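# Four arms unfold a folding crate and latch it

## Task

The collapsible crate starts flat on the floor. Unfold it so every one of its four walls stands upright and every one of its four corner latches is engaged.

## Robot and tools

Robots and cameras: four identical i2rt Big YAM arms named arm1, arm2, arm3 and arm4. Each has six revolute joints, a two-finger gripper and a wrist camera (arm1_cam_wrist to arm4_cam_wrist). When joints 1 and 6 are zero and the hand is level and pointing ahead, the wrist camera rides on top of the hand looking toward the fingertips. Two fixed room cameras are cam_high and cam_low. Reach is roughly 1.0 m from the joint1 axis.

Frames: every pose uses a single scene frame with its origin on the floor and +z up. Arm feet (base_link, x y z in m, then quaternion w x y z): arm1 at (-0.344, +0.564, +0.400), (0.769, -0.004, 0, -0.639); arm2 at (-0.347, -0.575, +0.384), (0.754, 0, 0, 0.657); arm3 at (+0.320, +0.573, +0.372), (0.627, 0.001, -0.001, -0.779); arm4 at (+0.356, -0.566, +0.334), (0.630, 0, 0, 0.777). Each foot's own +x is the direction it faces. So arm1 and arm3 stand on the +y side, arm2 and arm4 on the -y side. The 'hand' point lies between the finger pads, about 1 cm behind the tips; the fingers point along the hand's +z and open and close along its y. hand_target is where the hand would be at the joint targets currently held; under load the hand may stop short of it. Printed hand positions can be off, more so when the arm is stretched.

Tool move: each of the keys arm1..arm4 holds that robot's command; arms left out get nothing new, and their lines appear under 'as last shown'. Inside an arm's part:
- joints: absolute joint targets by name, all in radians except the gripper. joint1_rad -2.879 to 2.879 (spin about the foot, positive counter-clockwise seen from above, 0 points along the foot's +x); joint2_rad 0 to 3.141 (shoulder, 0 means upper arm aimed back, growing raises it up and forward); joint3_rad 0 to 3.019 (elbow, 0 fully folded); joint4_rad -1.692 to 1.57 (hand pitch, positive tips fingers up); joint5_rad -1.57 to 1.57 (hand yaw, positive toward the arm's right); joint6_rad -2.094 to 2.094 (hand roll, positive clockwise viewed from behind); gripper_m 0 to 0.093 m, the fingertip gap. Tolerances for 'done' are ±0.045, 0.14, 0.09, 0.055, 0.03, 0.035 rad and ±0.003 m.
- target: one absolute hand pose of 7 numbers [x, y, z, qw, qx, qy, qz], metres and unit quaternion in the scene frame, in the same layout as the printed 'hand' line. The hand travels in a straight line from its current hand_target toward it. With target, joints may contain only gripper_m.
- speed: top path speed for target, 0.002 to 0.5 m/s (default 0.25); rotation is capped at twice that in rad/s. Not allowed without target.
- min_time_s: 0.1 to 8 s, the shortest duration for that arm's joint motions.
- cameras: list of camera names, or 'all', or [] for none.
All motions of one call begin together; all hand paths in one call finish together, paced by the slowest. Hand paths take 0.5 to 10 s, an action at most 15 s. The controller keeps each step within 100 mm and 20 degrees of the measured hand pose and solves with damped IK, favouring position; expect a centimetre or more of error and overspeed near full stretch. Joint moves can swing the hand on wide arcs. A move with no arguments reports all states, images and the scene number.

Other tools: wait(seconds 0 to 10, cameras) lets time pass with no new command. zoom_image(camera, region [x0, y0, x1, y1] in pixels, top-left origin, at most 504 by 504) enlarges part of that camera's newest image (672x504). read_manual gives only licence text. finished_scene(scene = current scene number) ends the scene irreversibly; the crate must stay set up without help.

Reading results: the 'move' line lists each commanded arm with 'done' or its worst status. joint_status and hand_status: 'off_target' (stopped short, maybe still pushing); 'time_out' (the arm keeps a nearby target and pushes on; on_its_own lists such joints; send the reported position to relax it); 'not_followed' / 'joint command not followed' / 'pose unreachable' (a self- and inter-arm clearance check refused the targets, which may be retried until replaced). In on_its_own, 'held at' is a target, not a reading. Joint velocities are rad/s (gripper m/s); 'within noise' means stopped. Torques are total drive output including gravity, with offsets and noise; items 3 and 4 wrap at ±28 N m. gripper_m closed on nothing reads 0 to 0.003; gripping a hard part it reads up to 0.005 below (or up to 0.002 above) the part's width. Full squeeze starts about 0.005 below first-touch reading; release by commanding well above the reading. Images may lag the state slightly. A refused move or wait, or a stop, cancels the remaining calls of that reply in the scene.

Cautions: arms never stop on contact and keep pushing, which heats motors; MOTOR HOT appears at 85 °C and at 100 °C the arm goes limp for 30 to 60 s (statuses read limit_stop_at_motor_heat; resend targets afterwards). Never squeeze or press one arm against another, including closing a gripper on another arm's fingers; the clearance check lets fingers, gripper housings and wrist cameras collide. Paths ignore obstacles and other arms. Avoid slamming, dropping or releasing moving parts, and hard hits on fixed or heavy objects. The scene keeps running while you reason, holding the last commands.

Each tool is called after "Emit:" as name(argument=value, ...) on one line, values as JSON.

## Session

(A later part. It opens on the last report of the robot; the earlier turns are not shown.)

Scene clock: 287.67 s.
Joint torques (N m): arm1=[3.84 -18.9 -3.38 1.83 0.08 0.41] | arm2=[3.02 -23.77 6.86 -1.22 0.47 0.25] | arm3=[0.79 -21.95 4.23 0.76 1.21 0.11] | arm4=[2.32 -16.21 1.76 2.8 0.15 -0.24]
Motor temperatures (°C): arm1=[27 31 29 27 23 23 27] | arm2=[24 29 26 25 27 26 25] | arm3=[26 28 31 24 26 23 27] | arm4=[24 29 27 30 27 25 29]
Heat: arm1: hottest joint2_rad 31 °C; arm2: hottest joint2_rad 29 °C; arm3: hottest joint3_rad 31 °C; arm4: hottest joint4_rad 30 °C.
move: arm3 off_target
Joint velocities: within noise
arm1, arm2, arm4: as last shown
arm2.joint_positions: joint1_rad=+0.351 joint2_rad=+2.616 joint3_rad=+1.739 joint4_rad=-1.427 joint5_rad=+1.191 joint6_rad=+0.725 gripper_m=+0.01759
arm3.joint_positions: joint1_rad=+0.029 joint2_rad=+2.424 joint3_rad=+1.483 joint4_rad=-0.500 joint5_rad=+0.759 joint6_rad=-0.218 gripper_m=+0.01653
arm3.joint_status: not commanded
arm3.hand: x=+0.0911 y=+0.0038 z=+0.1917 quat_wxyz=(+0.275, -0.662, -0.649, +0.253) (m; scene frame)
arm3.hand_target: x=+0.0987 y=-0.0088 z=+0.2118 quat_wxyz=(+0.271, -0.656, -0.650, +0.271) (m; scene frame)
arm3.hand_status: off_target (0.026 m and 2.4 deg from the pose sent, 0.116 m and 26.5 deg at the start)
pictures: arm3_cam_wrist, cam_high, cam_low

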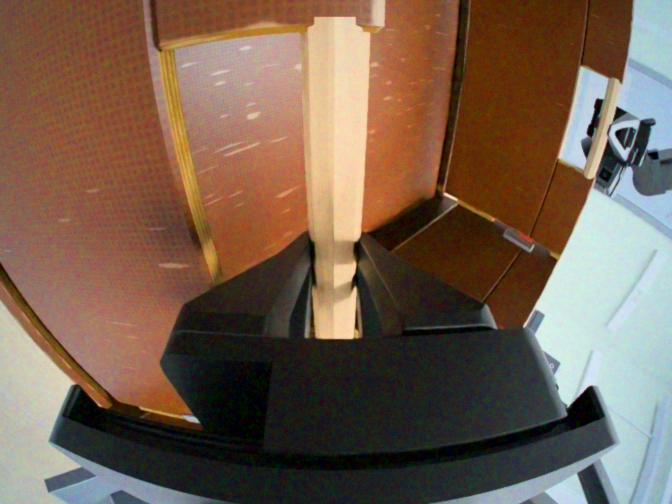

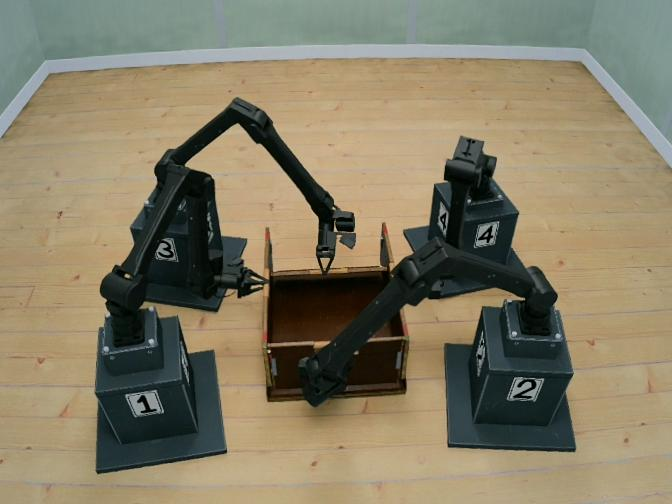

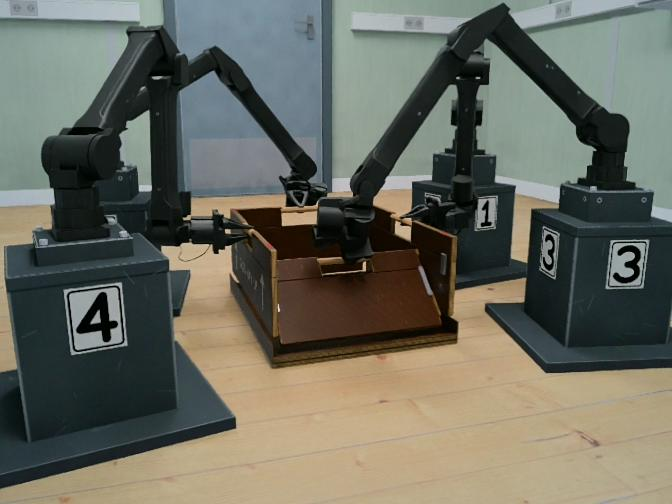

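Emit:
move(arm3={"target": [0.171, -0.008, 0.2565, -0.3747, 0.5997, 0.5997, -0.3747], "speed": 0.15}, cameras=[])

Emit:
move(arm3={"target": [0.215, -0.004, 0.268, -0.412, 0.5747, 0.5747, -0.412], "speed": 0.12, "joints": {"gripper_m": 0.017}}, cameras=["arm3_cam_wrist", "cam_high", "cam_low"])

Scene clock: 291.50 s.
Joint torques (N m): arm1=[3.19 -19.02 -3.41 1.69 0.08 0.43] | arm2=[3.02 -23.77 6.87 -1.22 0.47 0.24] | arm3=[1.49 -19.9 6.38 -0.85 1.31 -0.04] | arm4=[2.37 -16.21 1.76 2.8 0.15 -0.25]
Motor temperatures (°C): arm1=[27 31 29 27 23 23 27] | arm2=[24 29 27 25 27 26 25] | arm3=[26 28 31 24 26 23 27] | arm4=[24 29 27 30 27 25 29]
Heat: arm1: hottest joint2_rad 31 °C; arm2: hottest joint2_rad 29 °C; arm3: hottest joint3_rad 31 °C; arm4: hottest joint4_rad 30 °C.
move: arm3 off_target
Joint velocities: arm1=[within noise] | arm2=[-0.015 -0.015 -0.002 0.012 -0.022 0.037 -0.004] | arm3=[within noise] | arm4=[within noise]
arm1, arm2, arm4: as last shown
arm2.joint_positions: joint1_rad=+0.351 joint2_rad=+2.616 joint3_rad=+1.739 joint4_rad=-1.427 joint5_rad=+1.191 joint6_rad=+0.725 gripper_m=+0.01754
arm3.joint_positions: joint1_rad=+0.207 joint2_rad=+2.417 joint3_rad=+1.463 joint4_rad=-0.647 joint5_rad=+1.106 joint6_rad=+0.038 gripper_m=+0.01653
arm3.joint_status: not commanded
arm3.hand: x=+0.1600 y=+0.0081 z=+0.2383 quat_wxyz=(+0.374, -0.610, -0.594, +0.367) (m; scene frame)
arm3.hand_target: x=+0.1700 y=-0.0092 z=+0.2559 quat_wxyz=(+0.373, -0.600, -0.599, +0.378) (m; scene frame)
arm3.hand_status: off_target (0.027 m and 1.7 deg from the pose sent, 0.104 m and 20.3 deg at the start)
pictures: none
No camera images: "cameras" was empty.

Scene clock: 293.23 s.
Joint torques (N m): arm1=[3.66 -19.31 -3.4 1.73 0.07 0.43] | arm2=[2.96 -23.77 6.87 -1.2 0.47 0.25] | arm3=[1.08 -19.96 6.41 -1.92 1.53 0.07] | arm4=[2.37 -16.21 1.76 2.8 0.15 -0.25]
Motor temperatures (°C): arm1=[27 31 29 27 23 23 27] | arm2=[24 29 27 25 27 26 25] | arm3=[26 28 31 24 26 23 27] | arm4=[24 29 27 30 27 25 29]
Heat: arm1: hottest joint2_rad 31 °C; arm2: hottest joint2_rad 29 °C; arm3: hottest joint3_rad 31 °C; arm4: hottest joint4_rad 30 °C.
move: arm3 off_target
Joint velocities: arm1=[within noise] | arm2=[within noise] | arm3=[-0.015 -0.005 0.012 -0.007 0.081 -0.095 0.012] | arm4=[within noise]
arm1, arm2: as last shown
arm2.joint_positions: joint1_rad=+0.351 joint2_rad=+2.616 joint3_rad=+1.739 joint4_rad=-1.427 joint5_rad=+1.191 joint6_rad=+0.725 gripper_m=+0.01757
arm3.joint_positions: joint1_rad=+0.298 joint2_rad=+2.461 joint3_rad=+1.539 joint4_rad=-0.929 joint5_rad=+1.210 joint6_rad=+0.309 gripper_m=+0.01708
arm3.joint_status: all done
arm3.hand: x=+0.2033 y=+0.0096 z=+0.2528 quat_wxyz=(+0.408, -0.588, -0.570, +0.404) (m; scene frame)
arm3.hand_target: x=+0.2149 y=-0.0044 z=+0.2687 quat_wxyz=(+0.410, -0.574, -0.575, +0.414) (m; scene frame)
arm3.hand_status: off_target (0.024 m and 2.0 deg from the pose sent, 0.064 m and 8.2 deg at the start)
arm4.joint_positions: joint1_rad=+0.899 joint2_rad=+2.480 joint3_rad=+0.833 joint4_rad=+1.526 joint5_rad=+1.110 joint6_rad=-1.452 gripper_m=+0.01666
arm4.joint_status: not commanded
arm4.hand: x=-0.0068 y=-0.2101 z=+0.2449 quat_wxyz=(-0.688, +0.726, -0.006, -0.002) (m; scene frame)
arm4.hand_target: x=-0.0132 y=-0.2109 z=+0.2522 quat_wxyz=(-0.695, +0.719, -0.003, -0.002) (m; scene frame)
arm4.hand_status: not commanded
pictures: arm3_cam_wrist, cam_high, cam_low

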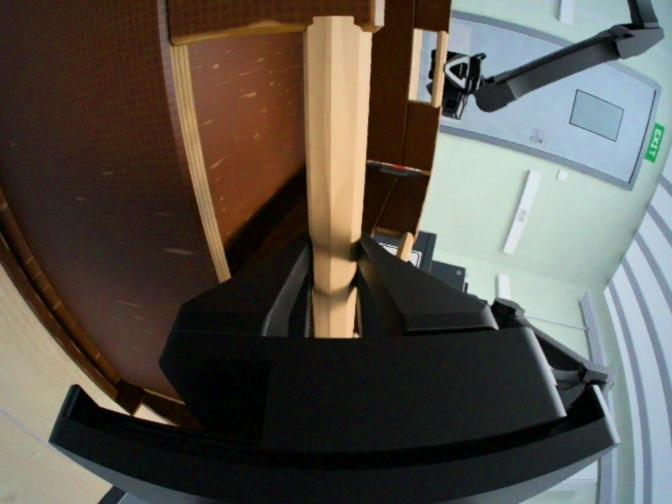

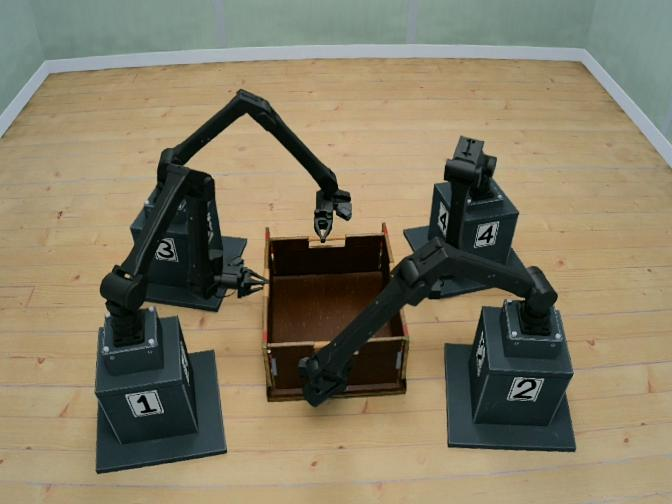

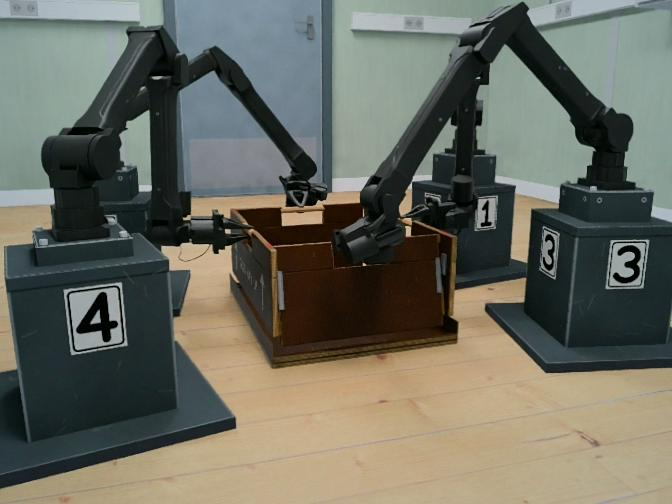

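Emit:
move(arm3={"target": [0.272, -0.004, 0.270, -0.412, 0.5747, 0.5747, -0.412], "speed": 0.08}, cameras=["arm3_cam_wrist", "cam_high", "cam_low"])

Emit:
zoom_image(camera="cam_high", region=[250, 210, 410, 300])

Emit:
zoom_image(camera="cam_low", region=[220, 190, 480, 380])

Scene clock: 296.13 s.
Joint torques (N m): arm1=[3.37 -18.9 -3.25 1.68 0.11 0.43] | arm2=[3.08 -23.77 6.82 -1.18 0.48 0.25] | arm3=[1.73 -19.78 6.97 -2.24 0.9 0.09] | arm4=[2.37 -16.21 1.76 2.8 0.14 -0.24]
Motor temperatures (°C): arm1=[27 31 29 27 23 23 27] | arm2=[24 29 27 25 27 26 25] | arm3=[26 28 31 24 27 23 27] | arm4=[24 29 27 30 27 25 29]
Heat: arm1: hottest joint2_rad 31 °C; arm2: hottest joint2_rad 29 °C; arm3: hottest joint3_rad 31 °C; arm4: hottest joint4_rad 30 °C.
move: arm3 off_target
Joint velocities: arm1=[within noise] | arm2=[0.005 -0.005 -0.002 0.002 -0.051 -0.051 0.008] | arm3=[within noise] | arm4=[within noise]
arm1.joint_positions: joint1_rad=+0.863 joint2_rad=+2.628 joint3_rad=+0.845 joint4_rad=+1.511 joint5_rad=+1.083 joint6_rad=-1.324 gripper_m=+0.01723
arm1.joint_status: not commanded
arm1.hand: x=-0.0285 y=+0.2027 z=+0.2423 quat_wxyz=(+0.017, -0.020, -0.748, +0.663) (m; scene frame)
arm1.hand_target: x=-0.0225 y=+0.2226 z=+0.2433 quat_wxyz=(+0.002, -0.003, -0.753, +0.657) (m; scene frame)
arm1.hand_status: not commanded
arm2.joint_positions: joint1_rad=+0.350 joint2_rad=+2.616 joint3_rad=+1.739 joint4_rad=-1.427 joint5_rad=+1.191 joint6_rad=+0.725 gripper_m=+0.01757
arm2.joint_status: not commanded
arm2.hand: x=-0.3013 y=-0.0180 z=+0.2496 quat_wxyz=(-0.406, +0.564, -0.565, +0.445) (m; scene frame)
arm2.hand_target: x=-0.3245 y=-0.0018 z=+0.2608 quat_wxyz=(-0.423, +0.565, -0.567, +0.425) (m; scene frame)
arm2.hand_status: not commanded
arm3.joint_positions: joint1_rad=+0.385 joint2_rad=+2.510 joint3_rad=+1.636 joint4_rad=-1.224 joint5_rad=+1.187 joint6_rad=+0.564 gripper_m=+0.01709
arm3.joint_status: not commanded
arm3.hand: x=+0.2528 y=+0.0112 z=+0.2574 quat_wxyz=(+0.416, -0.585, -0.566, +0.405) (m; scene frame)
arm3.hand_target: x=+0.2711 y=-0.0038 z=+0.2702 quat_wxyz=(+0.411, -0.575, -0.575, +0.413) (m; scene frame)
arm3.hand_status: off_target (0.028 m and 1.9 deg from the pose sent, 0.072 m and 2.0 deg at the start)
arm4.joint_positions: joint1_rad=+0.899 joint2_rad=+2.480 joint3_rad=+0.833 joint4_rad=+1.526 joint5_rad=+1.111 joint6_rad=-1.452 gripper_m=+0.01666
arm4.joint_status: not commanded
arm4.hand: x=-0.0065 y=-0.2101 z=+0.2450 quat_wxyz=(-0.688, +0.726, -0.007, -0.001) (m; scene frame)
arm4.hand_target: x=-0.0130 y=-0.2109 z=+0.2522 quat_wxyz=(-0.695, +0.719, -0.004, -0.002) (m; scene frame)
arm4.hand_status: not commanded
pictures: arm3_cam_wrist, cam_high, cam_low

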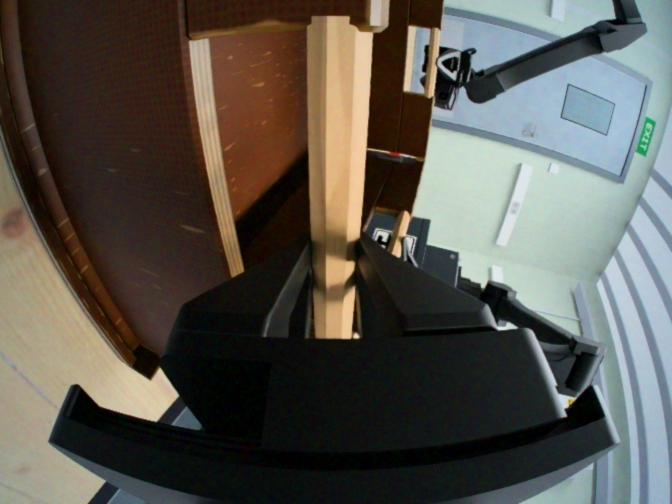

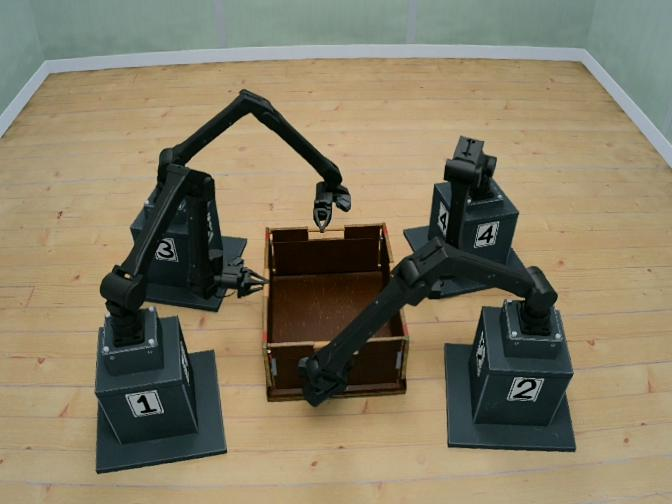

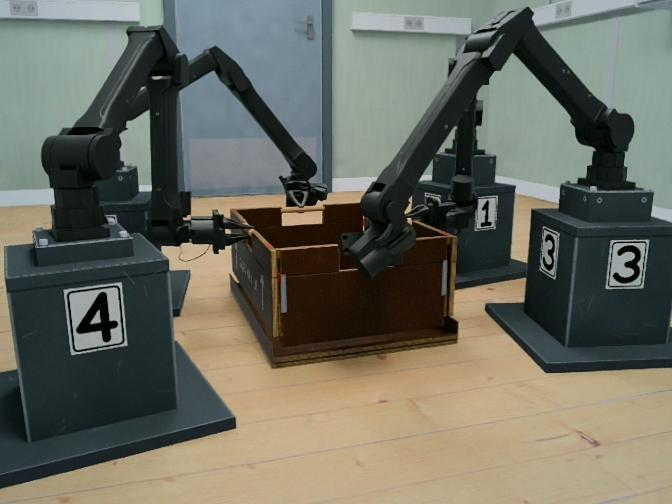

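Scaled by 3.150 from the camera's 672x504 image, which has a finer 960x720 frame.

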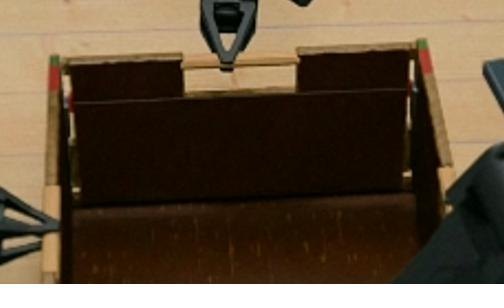

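Scaled by 1.938 from the camera's 672x504 image, which has a finer 960x720 frame.

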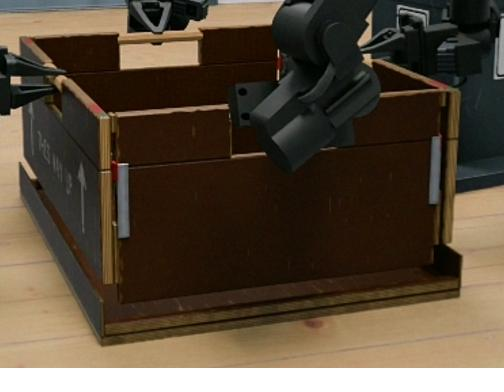

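Emit:
zoom_image(camera="arm3_cam_wrist", region=[350, 90, 450, 220])

Emit:
zoom_image(camera="cam_low", region=[255, 230, 315, 320])

Emit:
zoom_image(camera="cam_low", region=[420, 220, 480, 320])

Emit:
zoom_image(camera="cam_high", region=[255, 215, 295, 275])

Emit:
zoom_image(camera="cam_high", region=[360, 210, 400, 270])

Scaled by 3.877 from the camera's 672x504 image, which has a finer 960x720 frame.

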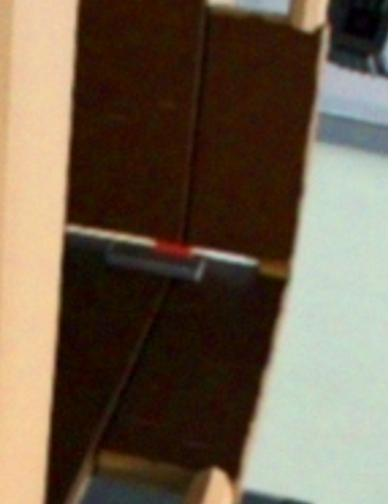

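Scaled by 5.600 from the camera's 672x504 image, which has a finer 960x720 frame.

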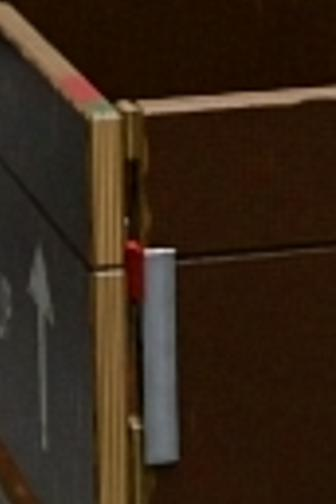

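Scaled by 5.040 from the camera's 672x504 image, which has a finer 960x720 frame.

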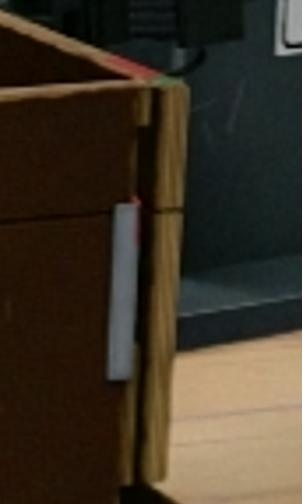

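Scaled by 8.400 from the camera's 672x504 image, which has a finer 960x720 frame.

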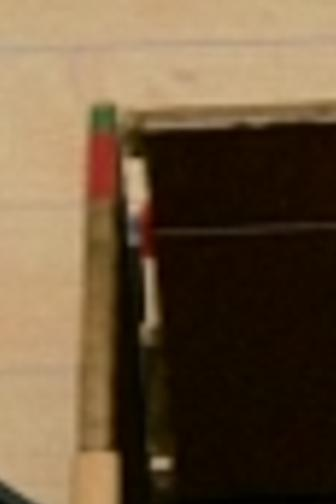

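Scaled by 8.400 from the camera's 672x504 image, which has a finer 960x720 frame.

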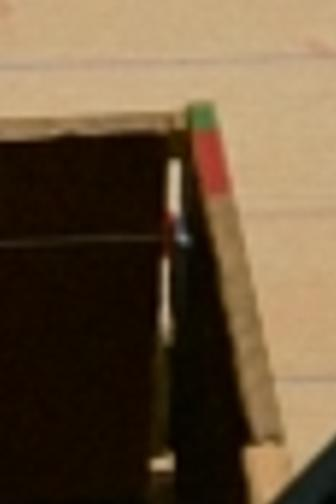

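Emit:
move(arm1={"target": [-0.0225, 0.200, 0.243, 0, 0, 0.755, -0.656], "speed": 0.05}, arm4={"target": [-0.0125, -0.204, 0.250, -0.6947, 0.7193, 0, 0], "speed": 0.05}, arm2={"target": [-0.283, -0.002, 0.256, -0.422, 0.565, -0.567, 0.425], "speed": 0.05}, arm3={"target": [0.233, -0.004, 0.262, -0.412, 0.5747, 0.5747, -0.412], "speed": 0.05}, cameras=["cam_high", "cam_low", "arm3_cam_wrist", "arm2_cam_wrist"])

Emit:
zoom_image(camera="cam_high", region=[240, 210, 420, 410])

Scene clock: 306.43 s.
Joint torques (N m): arm1=[-0.32 -18.02 -1.1 1.66 -0.6 0.09] | arm2=[-1.85 -23.41 5.2 0.87 1.21 -0.22] | arm3=[-2.55 -19.9 5.03 1.42 1.48 -0.59] | arm4=[1.2 -15.85 2.45 2.48 -0.15 -0.3]
Motor temperatures (°C): arm1=[27 31 29 27 23 23 27] | arm2=[24 29 27 25 28 26 25] | arm3=[26 29 32 24 27 23 27] | arm4=[24 29 27 30 27 25 29]
Heat: arm1: hottest joint2_rad 31 °C; arm2: hottest joint2_rad 29 °C; arm3: hottest joint3_rad 32 °C; arm4: hottest joint4_rad 30 °C.
move: arm1 done; arm2 off_target; arm3 off_target; arm4 done
Joint velocities: within noise
arm1.joint_positions: joint1_rad=+0.850 joint2_rad=+2.623 joint3_rad=+0.834 joint4_rad=+1.512 joint5_rad=+1.040 joint6_rad=-1.324 gripper_m=+0.01723
arm1.joint_status: not commanded
arm1.hand: x=-0.0283 y=+0.2003 z=+0.2420 quat_wxyz=(+0.007, -0.009, -0.752, +0.659) (m; scene frame)
arm1.hand_target: x=-0.0237 y=+0.2007 z=+0.2427 quat_wxyz=(+0.001, +0.000, -0.755, +0.656) (m; scene frame)
arm1.hand_status: done (0.006 m and 1.4 deg from the pose sent, 0.007 m and 3.2 deg at the start)
arm2.joint_positions: joint1_rad=+0.348 joint2_rad=+2.585 joint3_rad=+1.680 joint4_rad=-1.308 joint5_rad=+1.216 joint6_rad=+0.620 gripper_m=+0.01762
arm2.joint_status: not commanded
arm2.hand: x=-0.2989 y=-0.0179 z=+0.2491 quat_wxyz=(-0.412, +0.578, -0.552, +0.437) (m; scene frame)
arm2.hand_target: x=-0.2891 y=-0.0029 z=+0.2573 quat_wxyz=(-0.424, +0.567, -0.564, +0.425) (m; scene frame)
arm2.hand_status: off_target (0.024 m and 2.9 deg from the pose sent, 0.025 m and 3.0 deg at the start)
arm3.joint_positions: joint1_rad=+0.382 joint2_rad=+2.501 joint3_rad=+1.613 joint4_rad=-1.169 joint5_rad=+1.200 joint6_rad=+0.504 gripper_m=+0.01715
arm3.joint_status: not commanded
arm3.hand: x=+0.2503 y=+0.0110 z=+0.2561 quat_wxyz=(+0.416, -0.576, -0.575, +0.406) (m; scene frame)
arm3.hand_target: x=+0.2393 y=-0.0027 z=+0.2625 quat_wxyz=(+0.416, -0.570, -0.576, +0.411) (m; scene frame)
arm3.hand_status: off_target (0.024 m and 0.8 deg from the pose sent, 0.025 m and 1.9 deg at the start)
arm4.joint_positions: joint1_rad=+0.898 joint2_rad=+2.480 joint3_rad=+0.831 joint4_rad=+1.528 joint5_rad=+1.108 joint6_rad=-1.453 gripper_m=+0.01666
arm4.joint_status: not commanded
arm4.hand: x=-0.0060 y=-0.2098 z=+0.2449 quat_wxyz=(-0.688, +0.726, -0.005, -0.001) (m; scene frame)
arm4.hand_target: x=-0.0105 y=-0.2040 z=+0.2501 quat_wxyz=(-0.694, +0.720, -0.002, +0.003) (m; scene frame)
arm4.hand_status: done (0.010 m and 1.3 deg from the pose sent, 0.010 m and 1.3 deg at the start)
pictures: arm2_cam_wrist, arm3_cam_wrist, cam_high, cam_low

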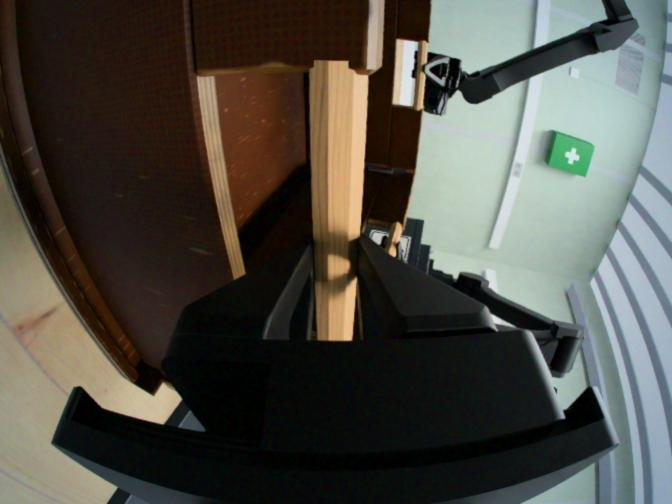

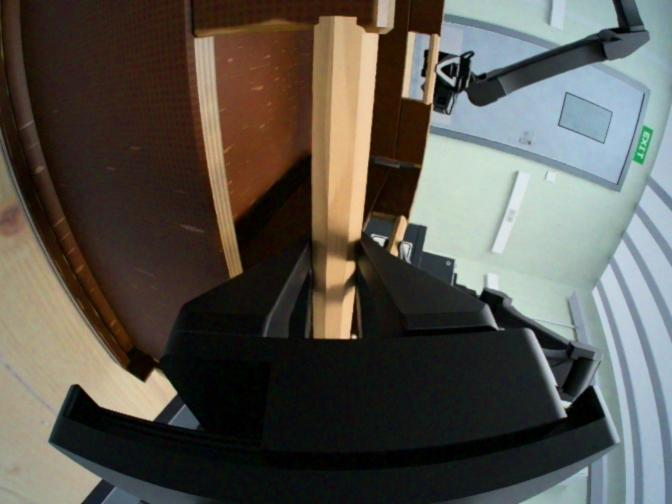

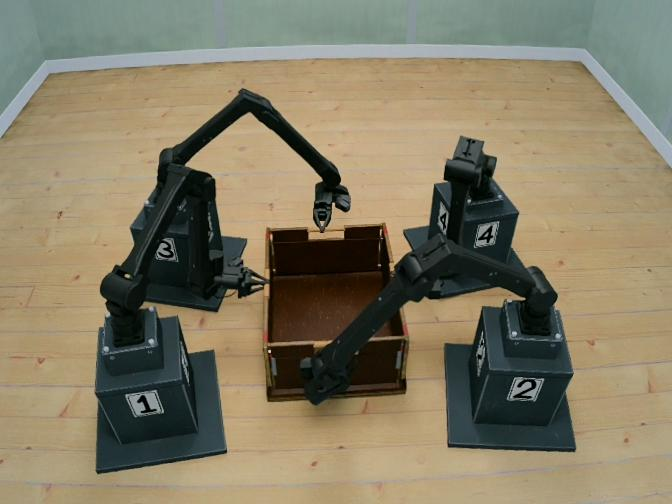

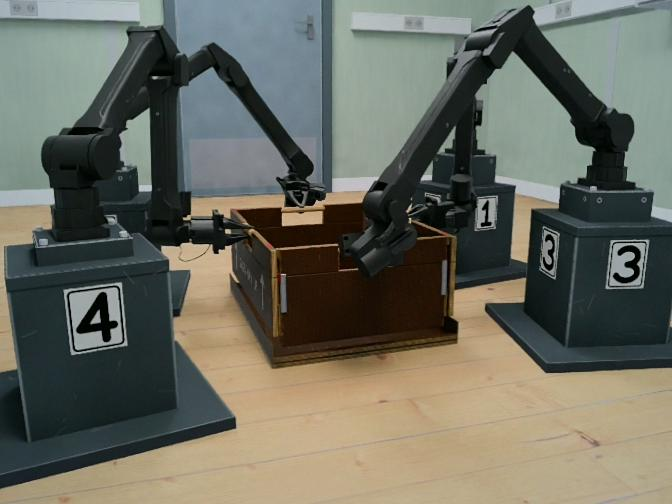

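Scaled by 2.520 from the camera's 672x504 image, which has a finer 960x720 frame.

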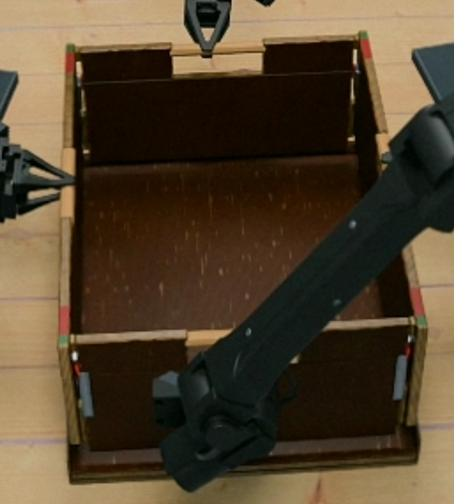

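Emit:
move(arm2={"target": [-0.298, -0.010, 0.256, -0.422, 0.565, -0.567, 0.425], "speed": 0.05}, arm3={"target": [0.250, 0.004, 0.262, -0.412, 0.5747, 0.5747, -0.412], "speed": 0.05}, cameras=[])

Emit:
move(arm1={"joints": {"gripper_m": 0.05}}, arm2={"joints": {"gripper_m": 0.05}}, arm3={"joints": {"gripper_m": 0.05}}, arm4={"joints": {"gripper_m": 0.05}}, cameras=["all"])

Scene clock: 315.27 s.
Joint torques (N m): arm1=[-0.44 -18.73 -1.02 1.61 -0.6 0.13] | arm2=[-0.5 -23.65 5.12 -0.43 0.59 0.16] | arm3=[-0.56 -20.48 4.53 0.18 1 -0.14] | arm4=[1.2 -15.85 2.45 2.48 -0.15 -0.3]
Motor temperatures (°C): arm1=[27 31 29 27 23 23 27] | arm2=[24 30 26 25 28 26 25] | arm3=[26 30 31 24 27 23 27] | arm4=[24 29 27 30 27 25 29]
Heat: arm1: hottest joint2_rad 31 °C; arm2: hottest joint2_rad 30 °C; arm3: hottest joint3_rad 31 °C; arm4: hottest joint4_rad 30 °C.
move: arm2 off_target; arm3 done
Joint velocities: arm1=[within noise] | arm2=[within noise] | arm3=[-0.015 -0.015 -0.017 -0.012 -0.022 0.007 -0.005] | arm4=[within noise]
arm1, arm4: as last shown
arm2.joint_positions: joint1_rad=+0.348 joint2_rad=+2.585 joint3_rad=+1.680 joint4_rad=-1.309 joint5_rad=+1.214 joint6_rad=+0.631 gripper_m=+0.01760
arm2.joint_status: not commanded
arm2.hand: x=-0.2990 y=-0.0182 z=+0.2490 quat_wxyz=(-0.414, +0.575, -0.555, +0.435) (m; scene frame)
arm2.hand_target: x=-0.2981 y=-0.0100 z=+0.2558 quat_wxyz=(-0.420, +0.568, -0.565, +0.426) (m; scene frame)
arm2.hand_status: off_target (0.011 m and 2.3 deg from the pose sent, 0.011 m and 2.9 deg at the start)
arm3.joint_positions: joint1_rad=+0.382 joint2_rad=+2.501 joint3_rad=+1.613 joint4_rad=-1.169 joint5_rad=+1.200 joint6_rad=+0.510 gripper_m=+0.01710
arm3.joint_status: not commanded
arm3.hand: x=+0.2503 y=+0.0110 z=+0.2561 quat_wxyz=(+0.415, -0.577, -0.573, +0.407) (m; scene frame)
arm3.hand_target: x=+0.2501 y=+0.0039 z=+0.2620 quat_wxyz=(+0.413, -0.574, -0.575, +0.412) (m; scene frame)
arm3.hand_status: done (0.009 m and 0.7 deg from the pose sent, 0.009 m and 0.8 deg at the start)
pictures: none
No camera images: "cameras" was empty.

Scene clock: 316.00 s.
Joint torques (N m): arm1=[0.56 -18.61 -0.91 1.55 0.23 0.16] | arm2=[-0.56 -23.65 5.09 -0.43 0.59 0.16] | arm3=[-0.5 -19.9 4.51 -0.05 0.82 0.03] | arm4=[1.26 -15.91 1.78 2.17 -0.11 -0.01]
Motor temperatures (°C): arm1=[27 31 29 27 23 23 27] | arm2=[24 30 26 25 28 26 25] | arm3=[26 30 31 24 27 23 27] | arm4=[24 29 27 30 27 25 29]
Heat: arm1: hottest joint2_rad 31 °C; arm2: hottest joint2_rad 30 °C; arm3: hottest joint3_rad 31 °C; arm4: hottest joint4_rad 30 °C.
move: arm1 done; arm2 done; arm3 done; arm4 done
Joint velocities: within noise
arm1.joint_positions: joint1_rad=+0.861 joint2_rad=+2.622 joint3_rad=+0.838 joint4_rad=+1.511 joint5_rad=+1.011 joint6_rad=-1.324 gripper_m=+0.04994
arm1.joint_status: all done
arm1.hand: x=-0.0181 y=+0.2031 z=+0.2414 quat_wxyz=(-0.008, +0.003, -0.754, +0.657) (m; scene frame)
arm1.hand_target: x=-0.0177 y=+0.2033 z=+0.2426 quat_wxyz=(-0.006, +0.006, -0.755, +0.655) (m; scene frame)
arm1.hand_status: not commanded
arm2.joint_positions: joint1_rad=+0.337 joint2_rad=+2.585 joint3_rad=+1.680 joint4_rad=-1.302 joint5_rad=+1.214 joint6_rad=+0.633 gripper_m=+0.04985
arm2.joint_status: all done
arm2.hand: x=-0.2932 y=-0.0180 z=+0.2484 quat_wxyz=(-0.413, +0.571, -0.561, +0.435) (m; scene frame)
arm2.hand_target: x=-0.2923 y=-0.0098 z=+0.2552 quat_wxyz=(-0.420, +0.563, -0.570, +0.426) (m; scene frame)
arm2.hand_status: not commanded
arm3.joint_positions: joint1_rad=+0.374 joint2_rad=+2.499 joint3_rad=+1.613 joint4_rad=-1.156 joint5_rad=+1.204 joint6_rad=+0.487 gripper_m=+0.04986
arm3.joint_status: all done
arm3.hand: x=+0.2461 y=+0.0093 z=+0.2568 quat_wxyz=(+0.417, -0.575, -0.575, +0.406) (m; scene frame)
arm3.hand_target: x=+0.2460 y=+0.0031 z=+0.2617 quat_wxyz=(+0.413, -0.577, -0.573, +0.411) (m; scene frame)
arm3.hand_status: not commanded
arm4.joint_positions: joint1_rad=+0.898 joint2_rad=+2.478 joint3_rad=+0.842 joint4_rad=+1.534 joint5_rad=+1.100 joint6_rad=-1.487 gripper_m=+0.04993
arm4.joint_status: all done
arm4.hand: x=-0.0115 y=-0.2077 z=+0.2478 quat_wxyz=(-0.691, +0.723, +0.004, +0.002) (m; scene frame)
arm4.hand_target: x=-0.0126 y=-0.2040 z=+0.2506 quat_wxyz=(-0.694, +0.720, +0.003, +0.003) (m; scene frame)
arm4.hand_status: not commanded
pictures: arm1_cam_wrist, arm2_cam_wrist, arm3_cam_wrist, arm4_cam_wrist, cam_high, cam_low

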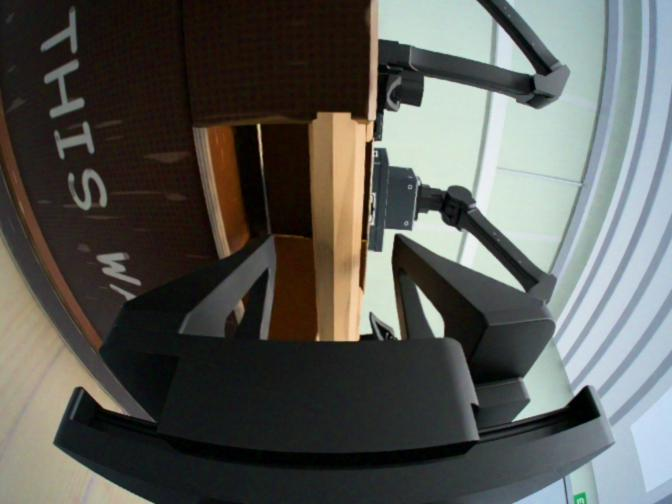

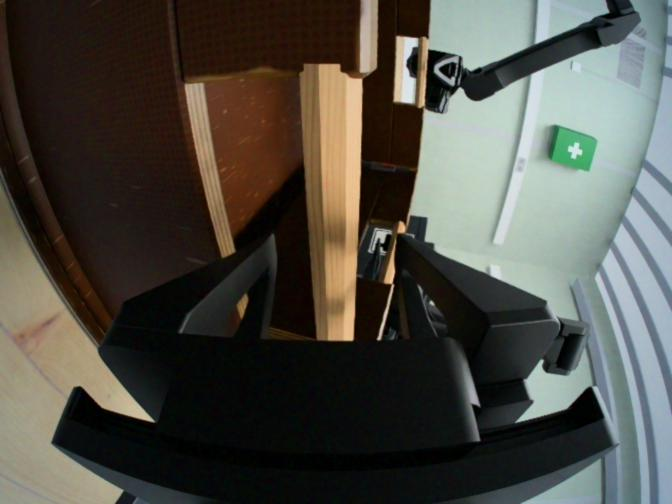

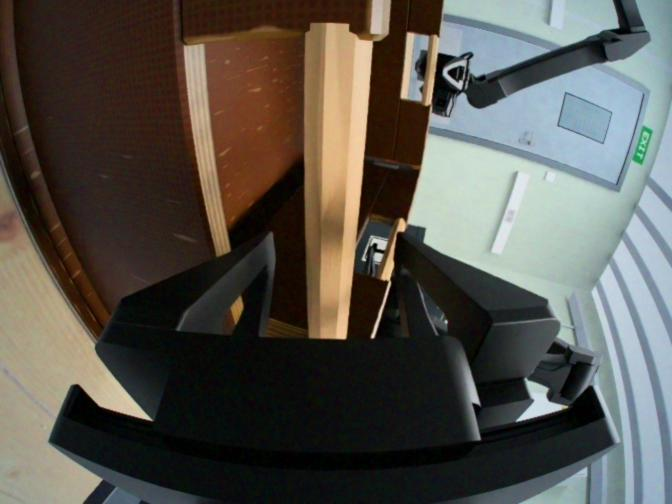

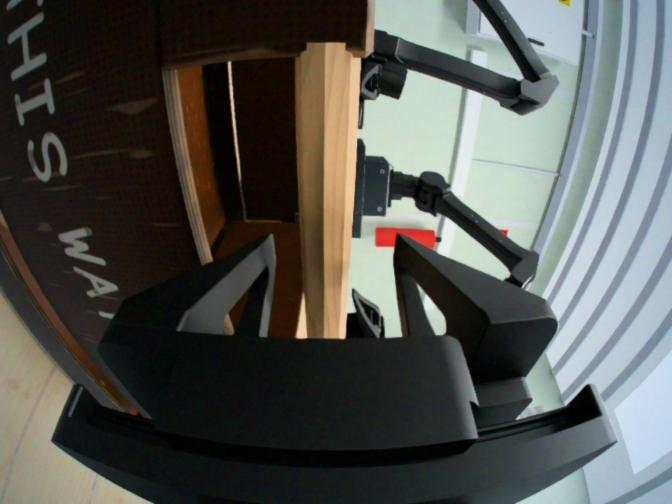

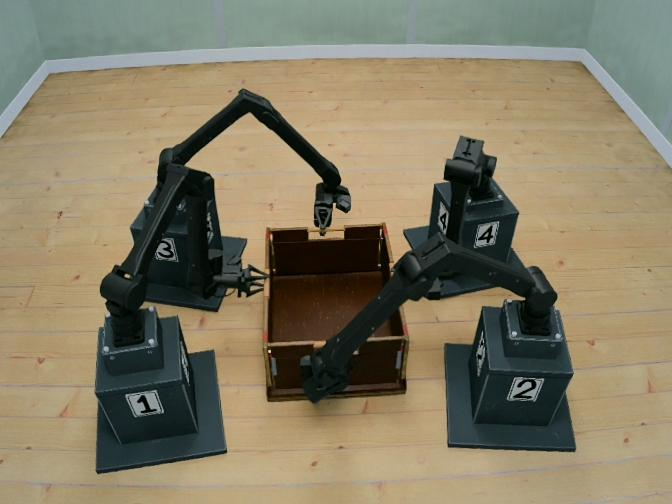

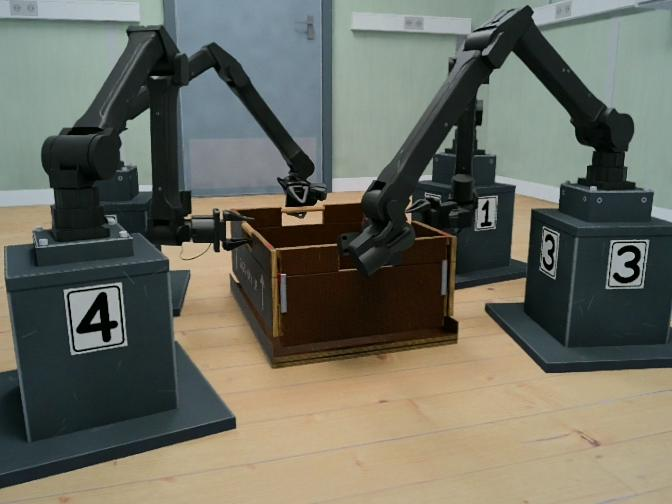

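Emit:
move(arm1={"target": [-0.018, 0.273, 0.253, 0, 0, 0.755, -0.656], "speed": 0.12}, arm2={"target": [-0.360, -0.010, 0.275, -0.42, 0.565, -0.57, 0.426], "speed": 0.12}, arm3={"target": [0.314, 0.003, 0.282, -0.413, 0.577, 0.573, -0.411], "speed": 0.12}, arm4={"target": [-0.0125, -0.273, 0.261, -0.694, 0.720, 0, 0], "speed": 0.12}, cameras=["all"])

Emit:
zoom_image(camera="cam_high", region=[240, 210, 420, 410])

Emit:
zoom_image(camera="cam_low", region=[220, 190, 480, 380])

Scene clock: 321.33 s.
Joint torques (N m): arm1=[0.21 -18.2 -2.13 1.52 0.48 0.33] | arm2=[-1.38 -22.53 6.49 -1.24 0.32 0.14] | arm3=[-0.21 -18.08 6.69 -1.37 0.41 0.28] | arm4=[1.96 -15.79 0.02 2.06 0.05 0.42]
Motor temperatures (°C): arm1=[27 31 29 27 23 23 27] | arm2=[24 31 26 25 28 26 25] | arm3=[26 29 31 24 27 23 27] | arm4=[24 29 27 30 26 25 28]
Heat: arm1: hottest joint2_rad 31 °C; arm2: hottest joint2_rad 31 °C; arm3: hottest joint3_rad 31 °C; arm4: hottest joint4_rad 30 °C.
move: arm1 done; arm2 done; arm3 done; arm4 off_target
Joint velocities: within noise
arm1.joint_positions: joint1_rad=+1.034 joint2_rad=+2.587 joint3_rad=+0.753 joint4_rad=+1.434 joint5_rad=+1.194 joint6_rad=-1.202 gripper_m=+0.04997
arm1.joint_status: not commanded
arm1.hand: x=-0.0183 y=+0.2707 z=+0.2494 quat_wxyz=(+0.005, +0.003, -0.754, +0.657) (m; scene frame)
arm1.hand_target: x=-0.0182 y=+0.2732 z=+0.2530 quat_wxyz=(+0.001, +0.001, -0.755, +0.656) (m; scene frame)
arm1.hand_status: done (0.004 m and 0.7 deg from the pose sent, 0.071 m and 1.0 deg at the start)
arm2.joint_positions: joint1_rad=+0.451 joint2_rad=+2.596 joint3_rad=+1.777 joint4_rad=-1.568 joint5_rad=+1.147 joint6_rad=+0.844 gripper_m=+0.04988
arm2.joint_status: not commanded
arm2.hand: x=-0.3610 y=-0.0166 z=+0.2746 quat_wxyz=(-0.419, +0.570, -0.562, +0.428) (m; scene frame)
arm2.hand_target: x=-0.3598 y=-0.0097 z=+0.2751 quat_wxyz=(-0.420, +0.564, -0.569, +0.426) (m; scene frame)
arm2.hand_status: done (0.007 m and 1.1 deg from the pose sent, 0.072 m and 1.8 deg at the start)
arm3.joint_positions: joint1_rad=+0.488 joint2_rad=+2.499 joint3_rad=+1.702 joint4_rad=-1.451 joint5_rad=+1.154 joint6_rad=+0.717 gripper_m=+0.04989
arm3.joint_status: not commanded
arm3.hand: x=+0.3127 y=+0.0085 z=+0.2885 quat_wxyz=(+0.413, -0.572, -0.576, +0.412) (m; scene frame)
arm3.hand_target: x=+0.3143 y=+0.0031 z=+0.2820 quat_wxyz=(+0.413, -0.576, -0.573, +0.411) (m; scene frame)
arm3.hand_status: done (0.009 m and 0.6 deg from the pose sent, 0.073 m and 0.8 deg at the start)
arm4.joint_positions: joint1_rad=+1.050 joint2_rad=+2.449 joint3_rad=+0.770 joint4_rad=+1.542 joint5_rad=+1.254 joint6_rad=-1.476 gripper_m=+0.04996
arm4.joint_status: not commanded
arm4.hand: x=-0.0139 y=-0.2721 z=+0.2571 quat_wxyz=(-0.692, +0.722, +0.013, +0.012) (m; scene frame)
arm4.hand_target: x=-0.0133 y=-0.2734 z=+0.2613 quat_wxyz=(-0.694, +0.720, +0.002, +0.000) (m; scene frame)
arm4.hand_status: off_target (0.004 m and 2.1 deg from the pose sent, 0.067 m and 0.7 deg at the start; a joint's target at an end of its range on 46 of 51 steps)
pictures: arm1_cam_wrist, arm2_cam_wrist, arm3_cam_wrist, arm4_cam_wrist, cam_high, cam_low

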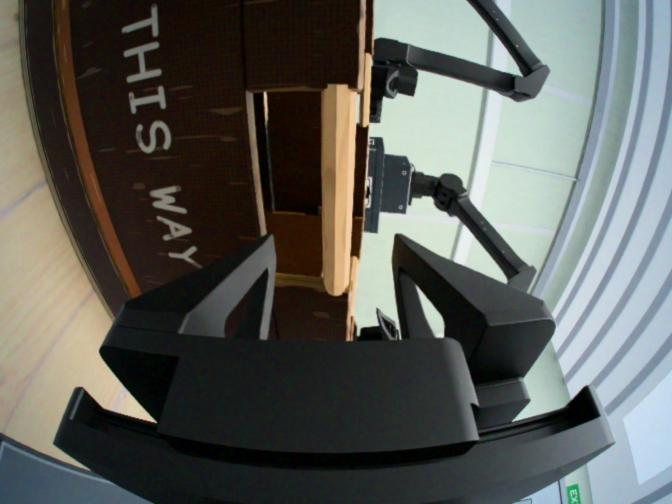

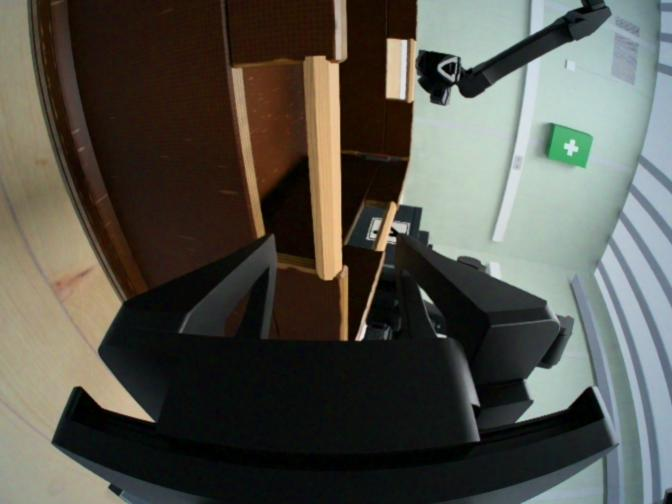

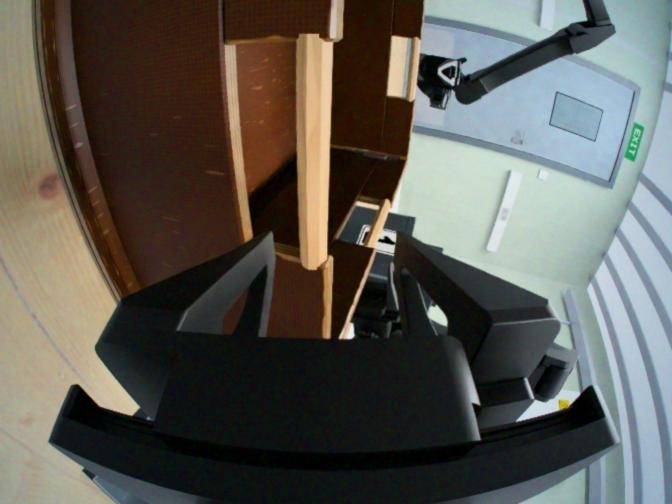

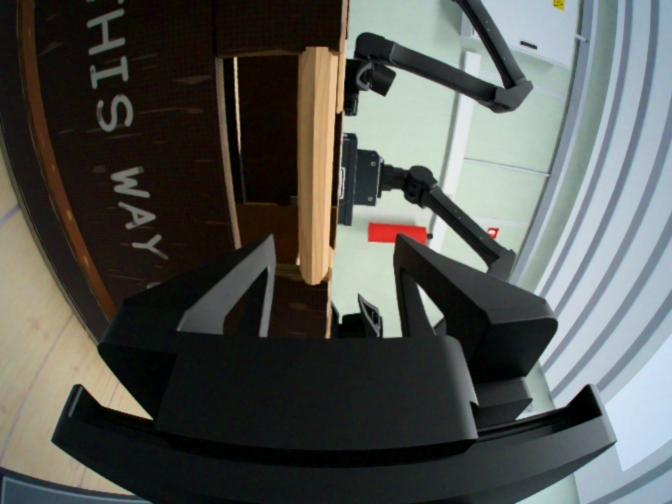

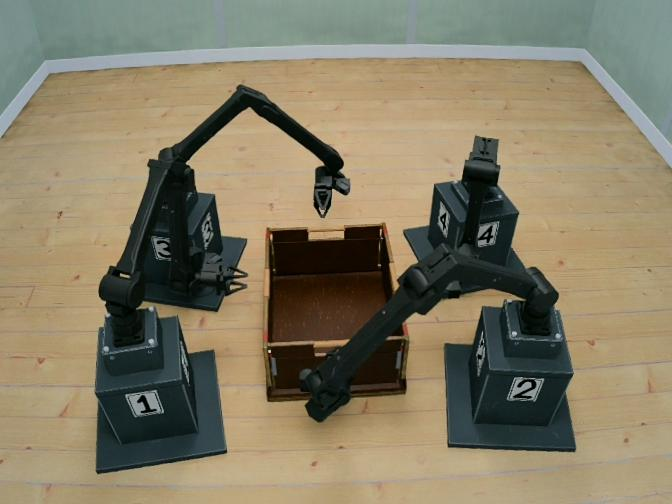

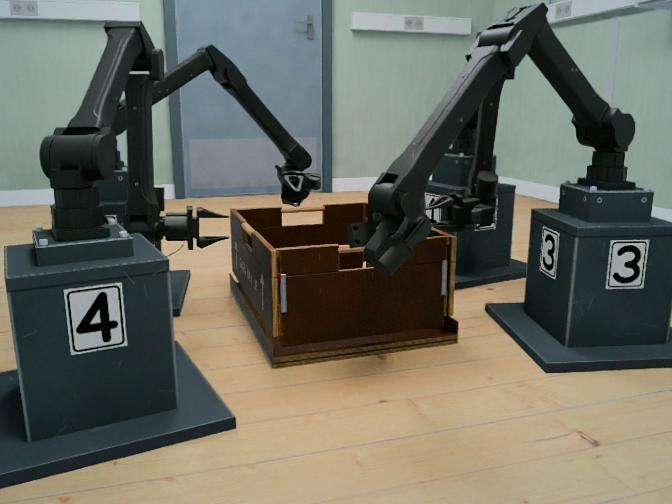

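Scaled by 2.520 from the camera's 672x504 image, which has a finer 960x720 frame.

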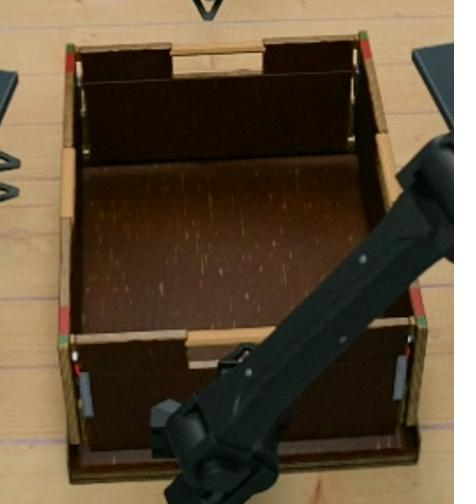

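Scaled by 1.938 from the camera's 672x504 image, which has a finer 960x720 frame.

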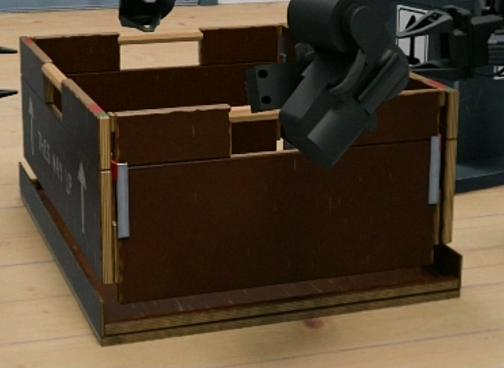

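Emit:
zoom_image(camera="cam_high", region=[255, 215, 295, 275])

Emit:
zoom_image(camera="cam_high", region=[360, 210, 400, 270])

Emit:
zoom_image(camera="cam_high", region=[255, 320, 305, 395])

Emit:
zoom_image(camera="cam_high", region=[370, 320, 420, 395])

Emit:
zoom_image(camera="arm3_cam_wrist", region=[320, 100, 430, 230])

Emit:
zoom_image(camera="arm2_cam_wrist", region=[320, 100, 430, 230])

Scaled by 8.400 from the camera's 672x504 image, which has a finer 960x720 frame.

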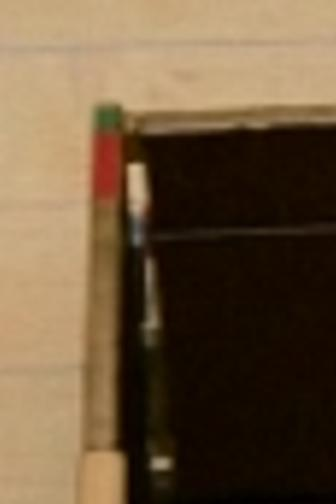

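Scaled by 8.400 from the camera's 672x504 image, which has a finer 960x720 frame.

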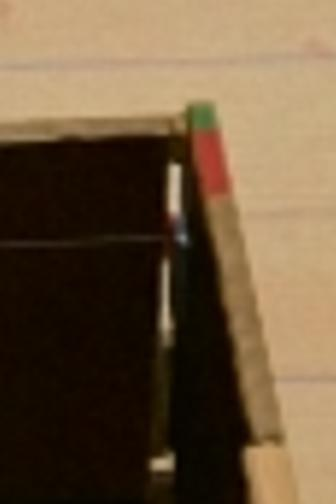

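Scaled by 6.720 from the camera's 672x504 image, which has a finer 960x720 frame.

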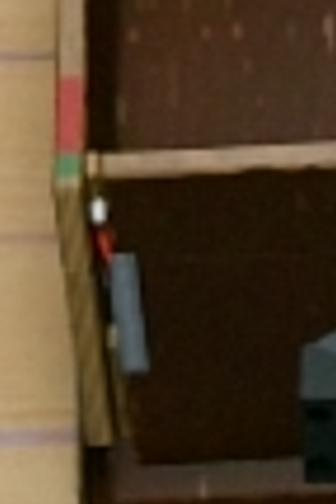

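Scaled by 6.720 from the camera's 672x504 image, which has a finer 960x720 frame.

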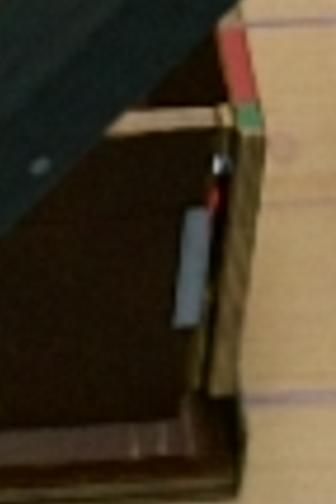

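Scaled by 3.877 from the camera's 672x504 image, which has a finer 960x720 frame.

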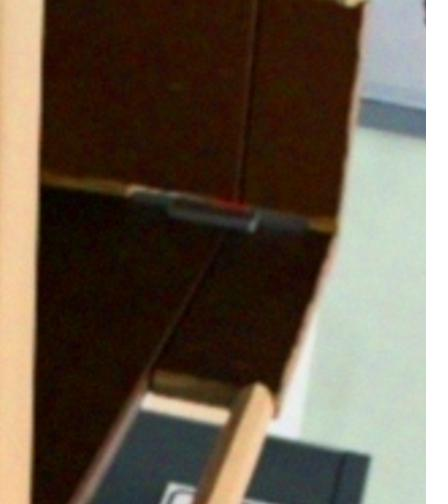

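Scaled by 3.877 from the camera's 672x504 image, which has a finer 960x720 frame.

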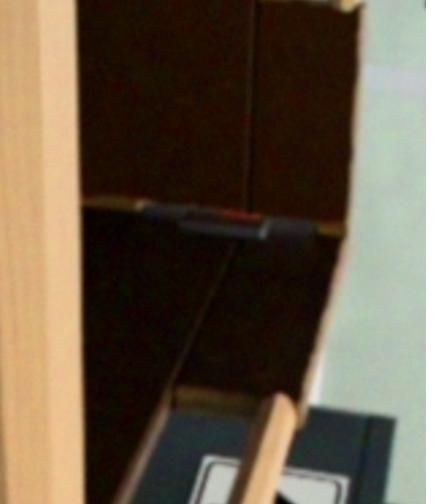

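Emit:
finished_scene(scene=1)

The scene is finished: the task was done.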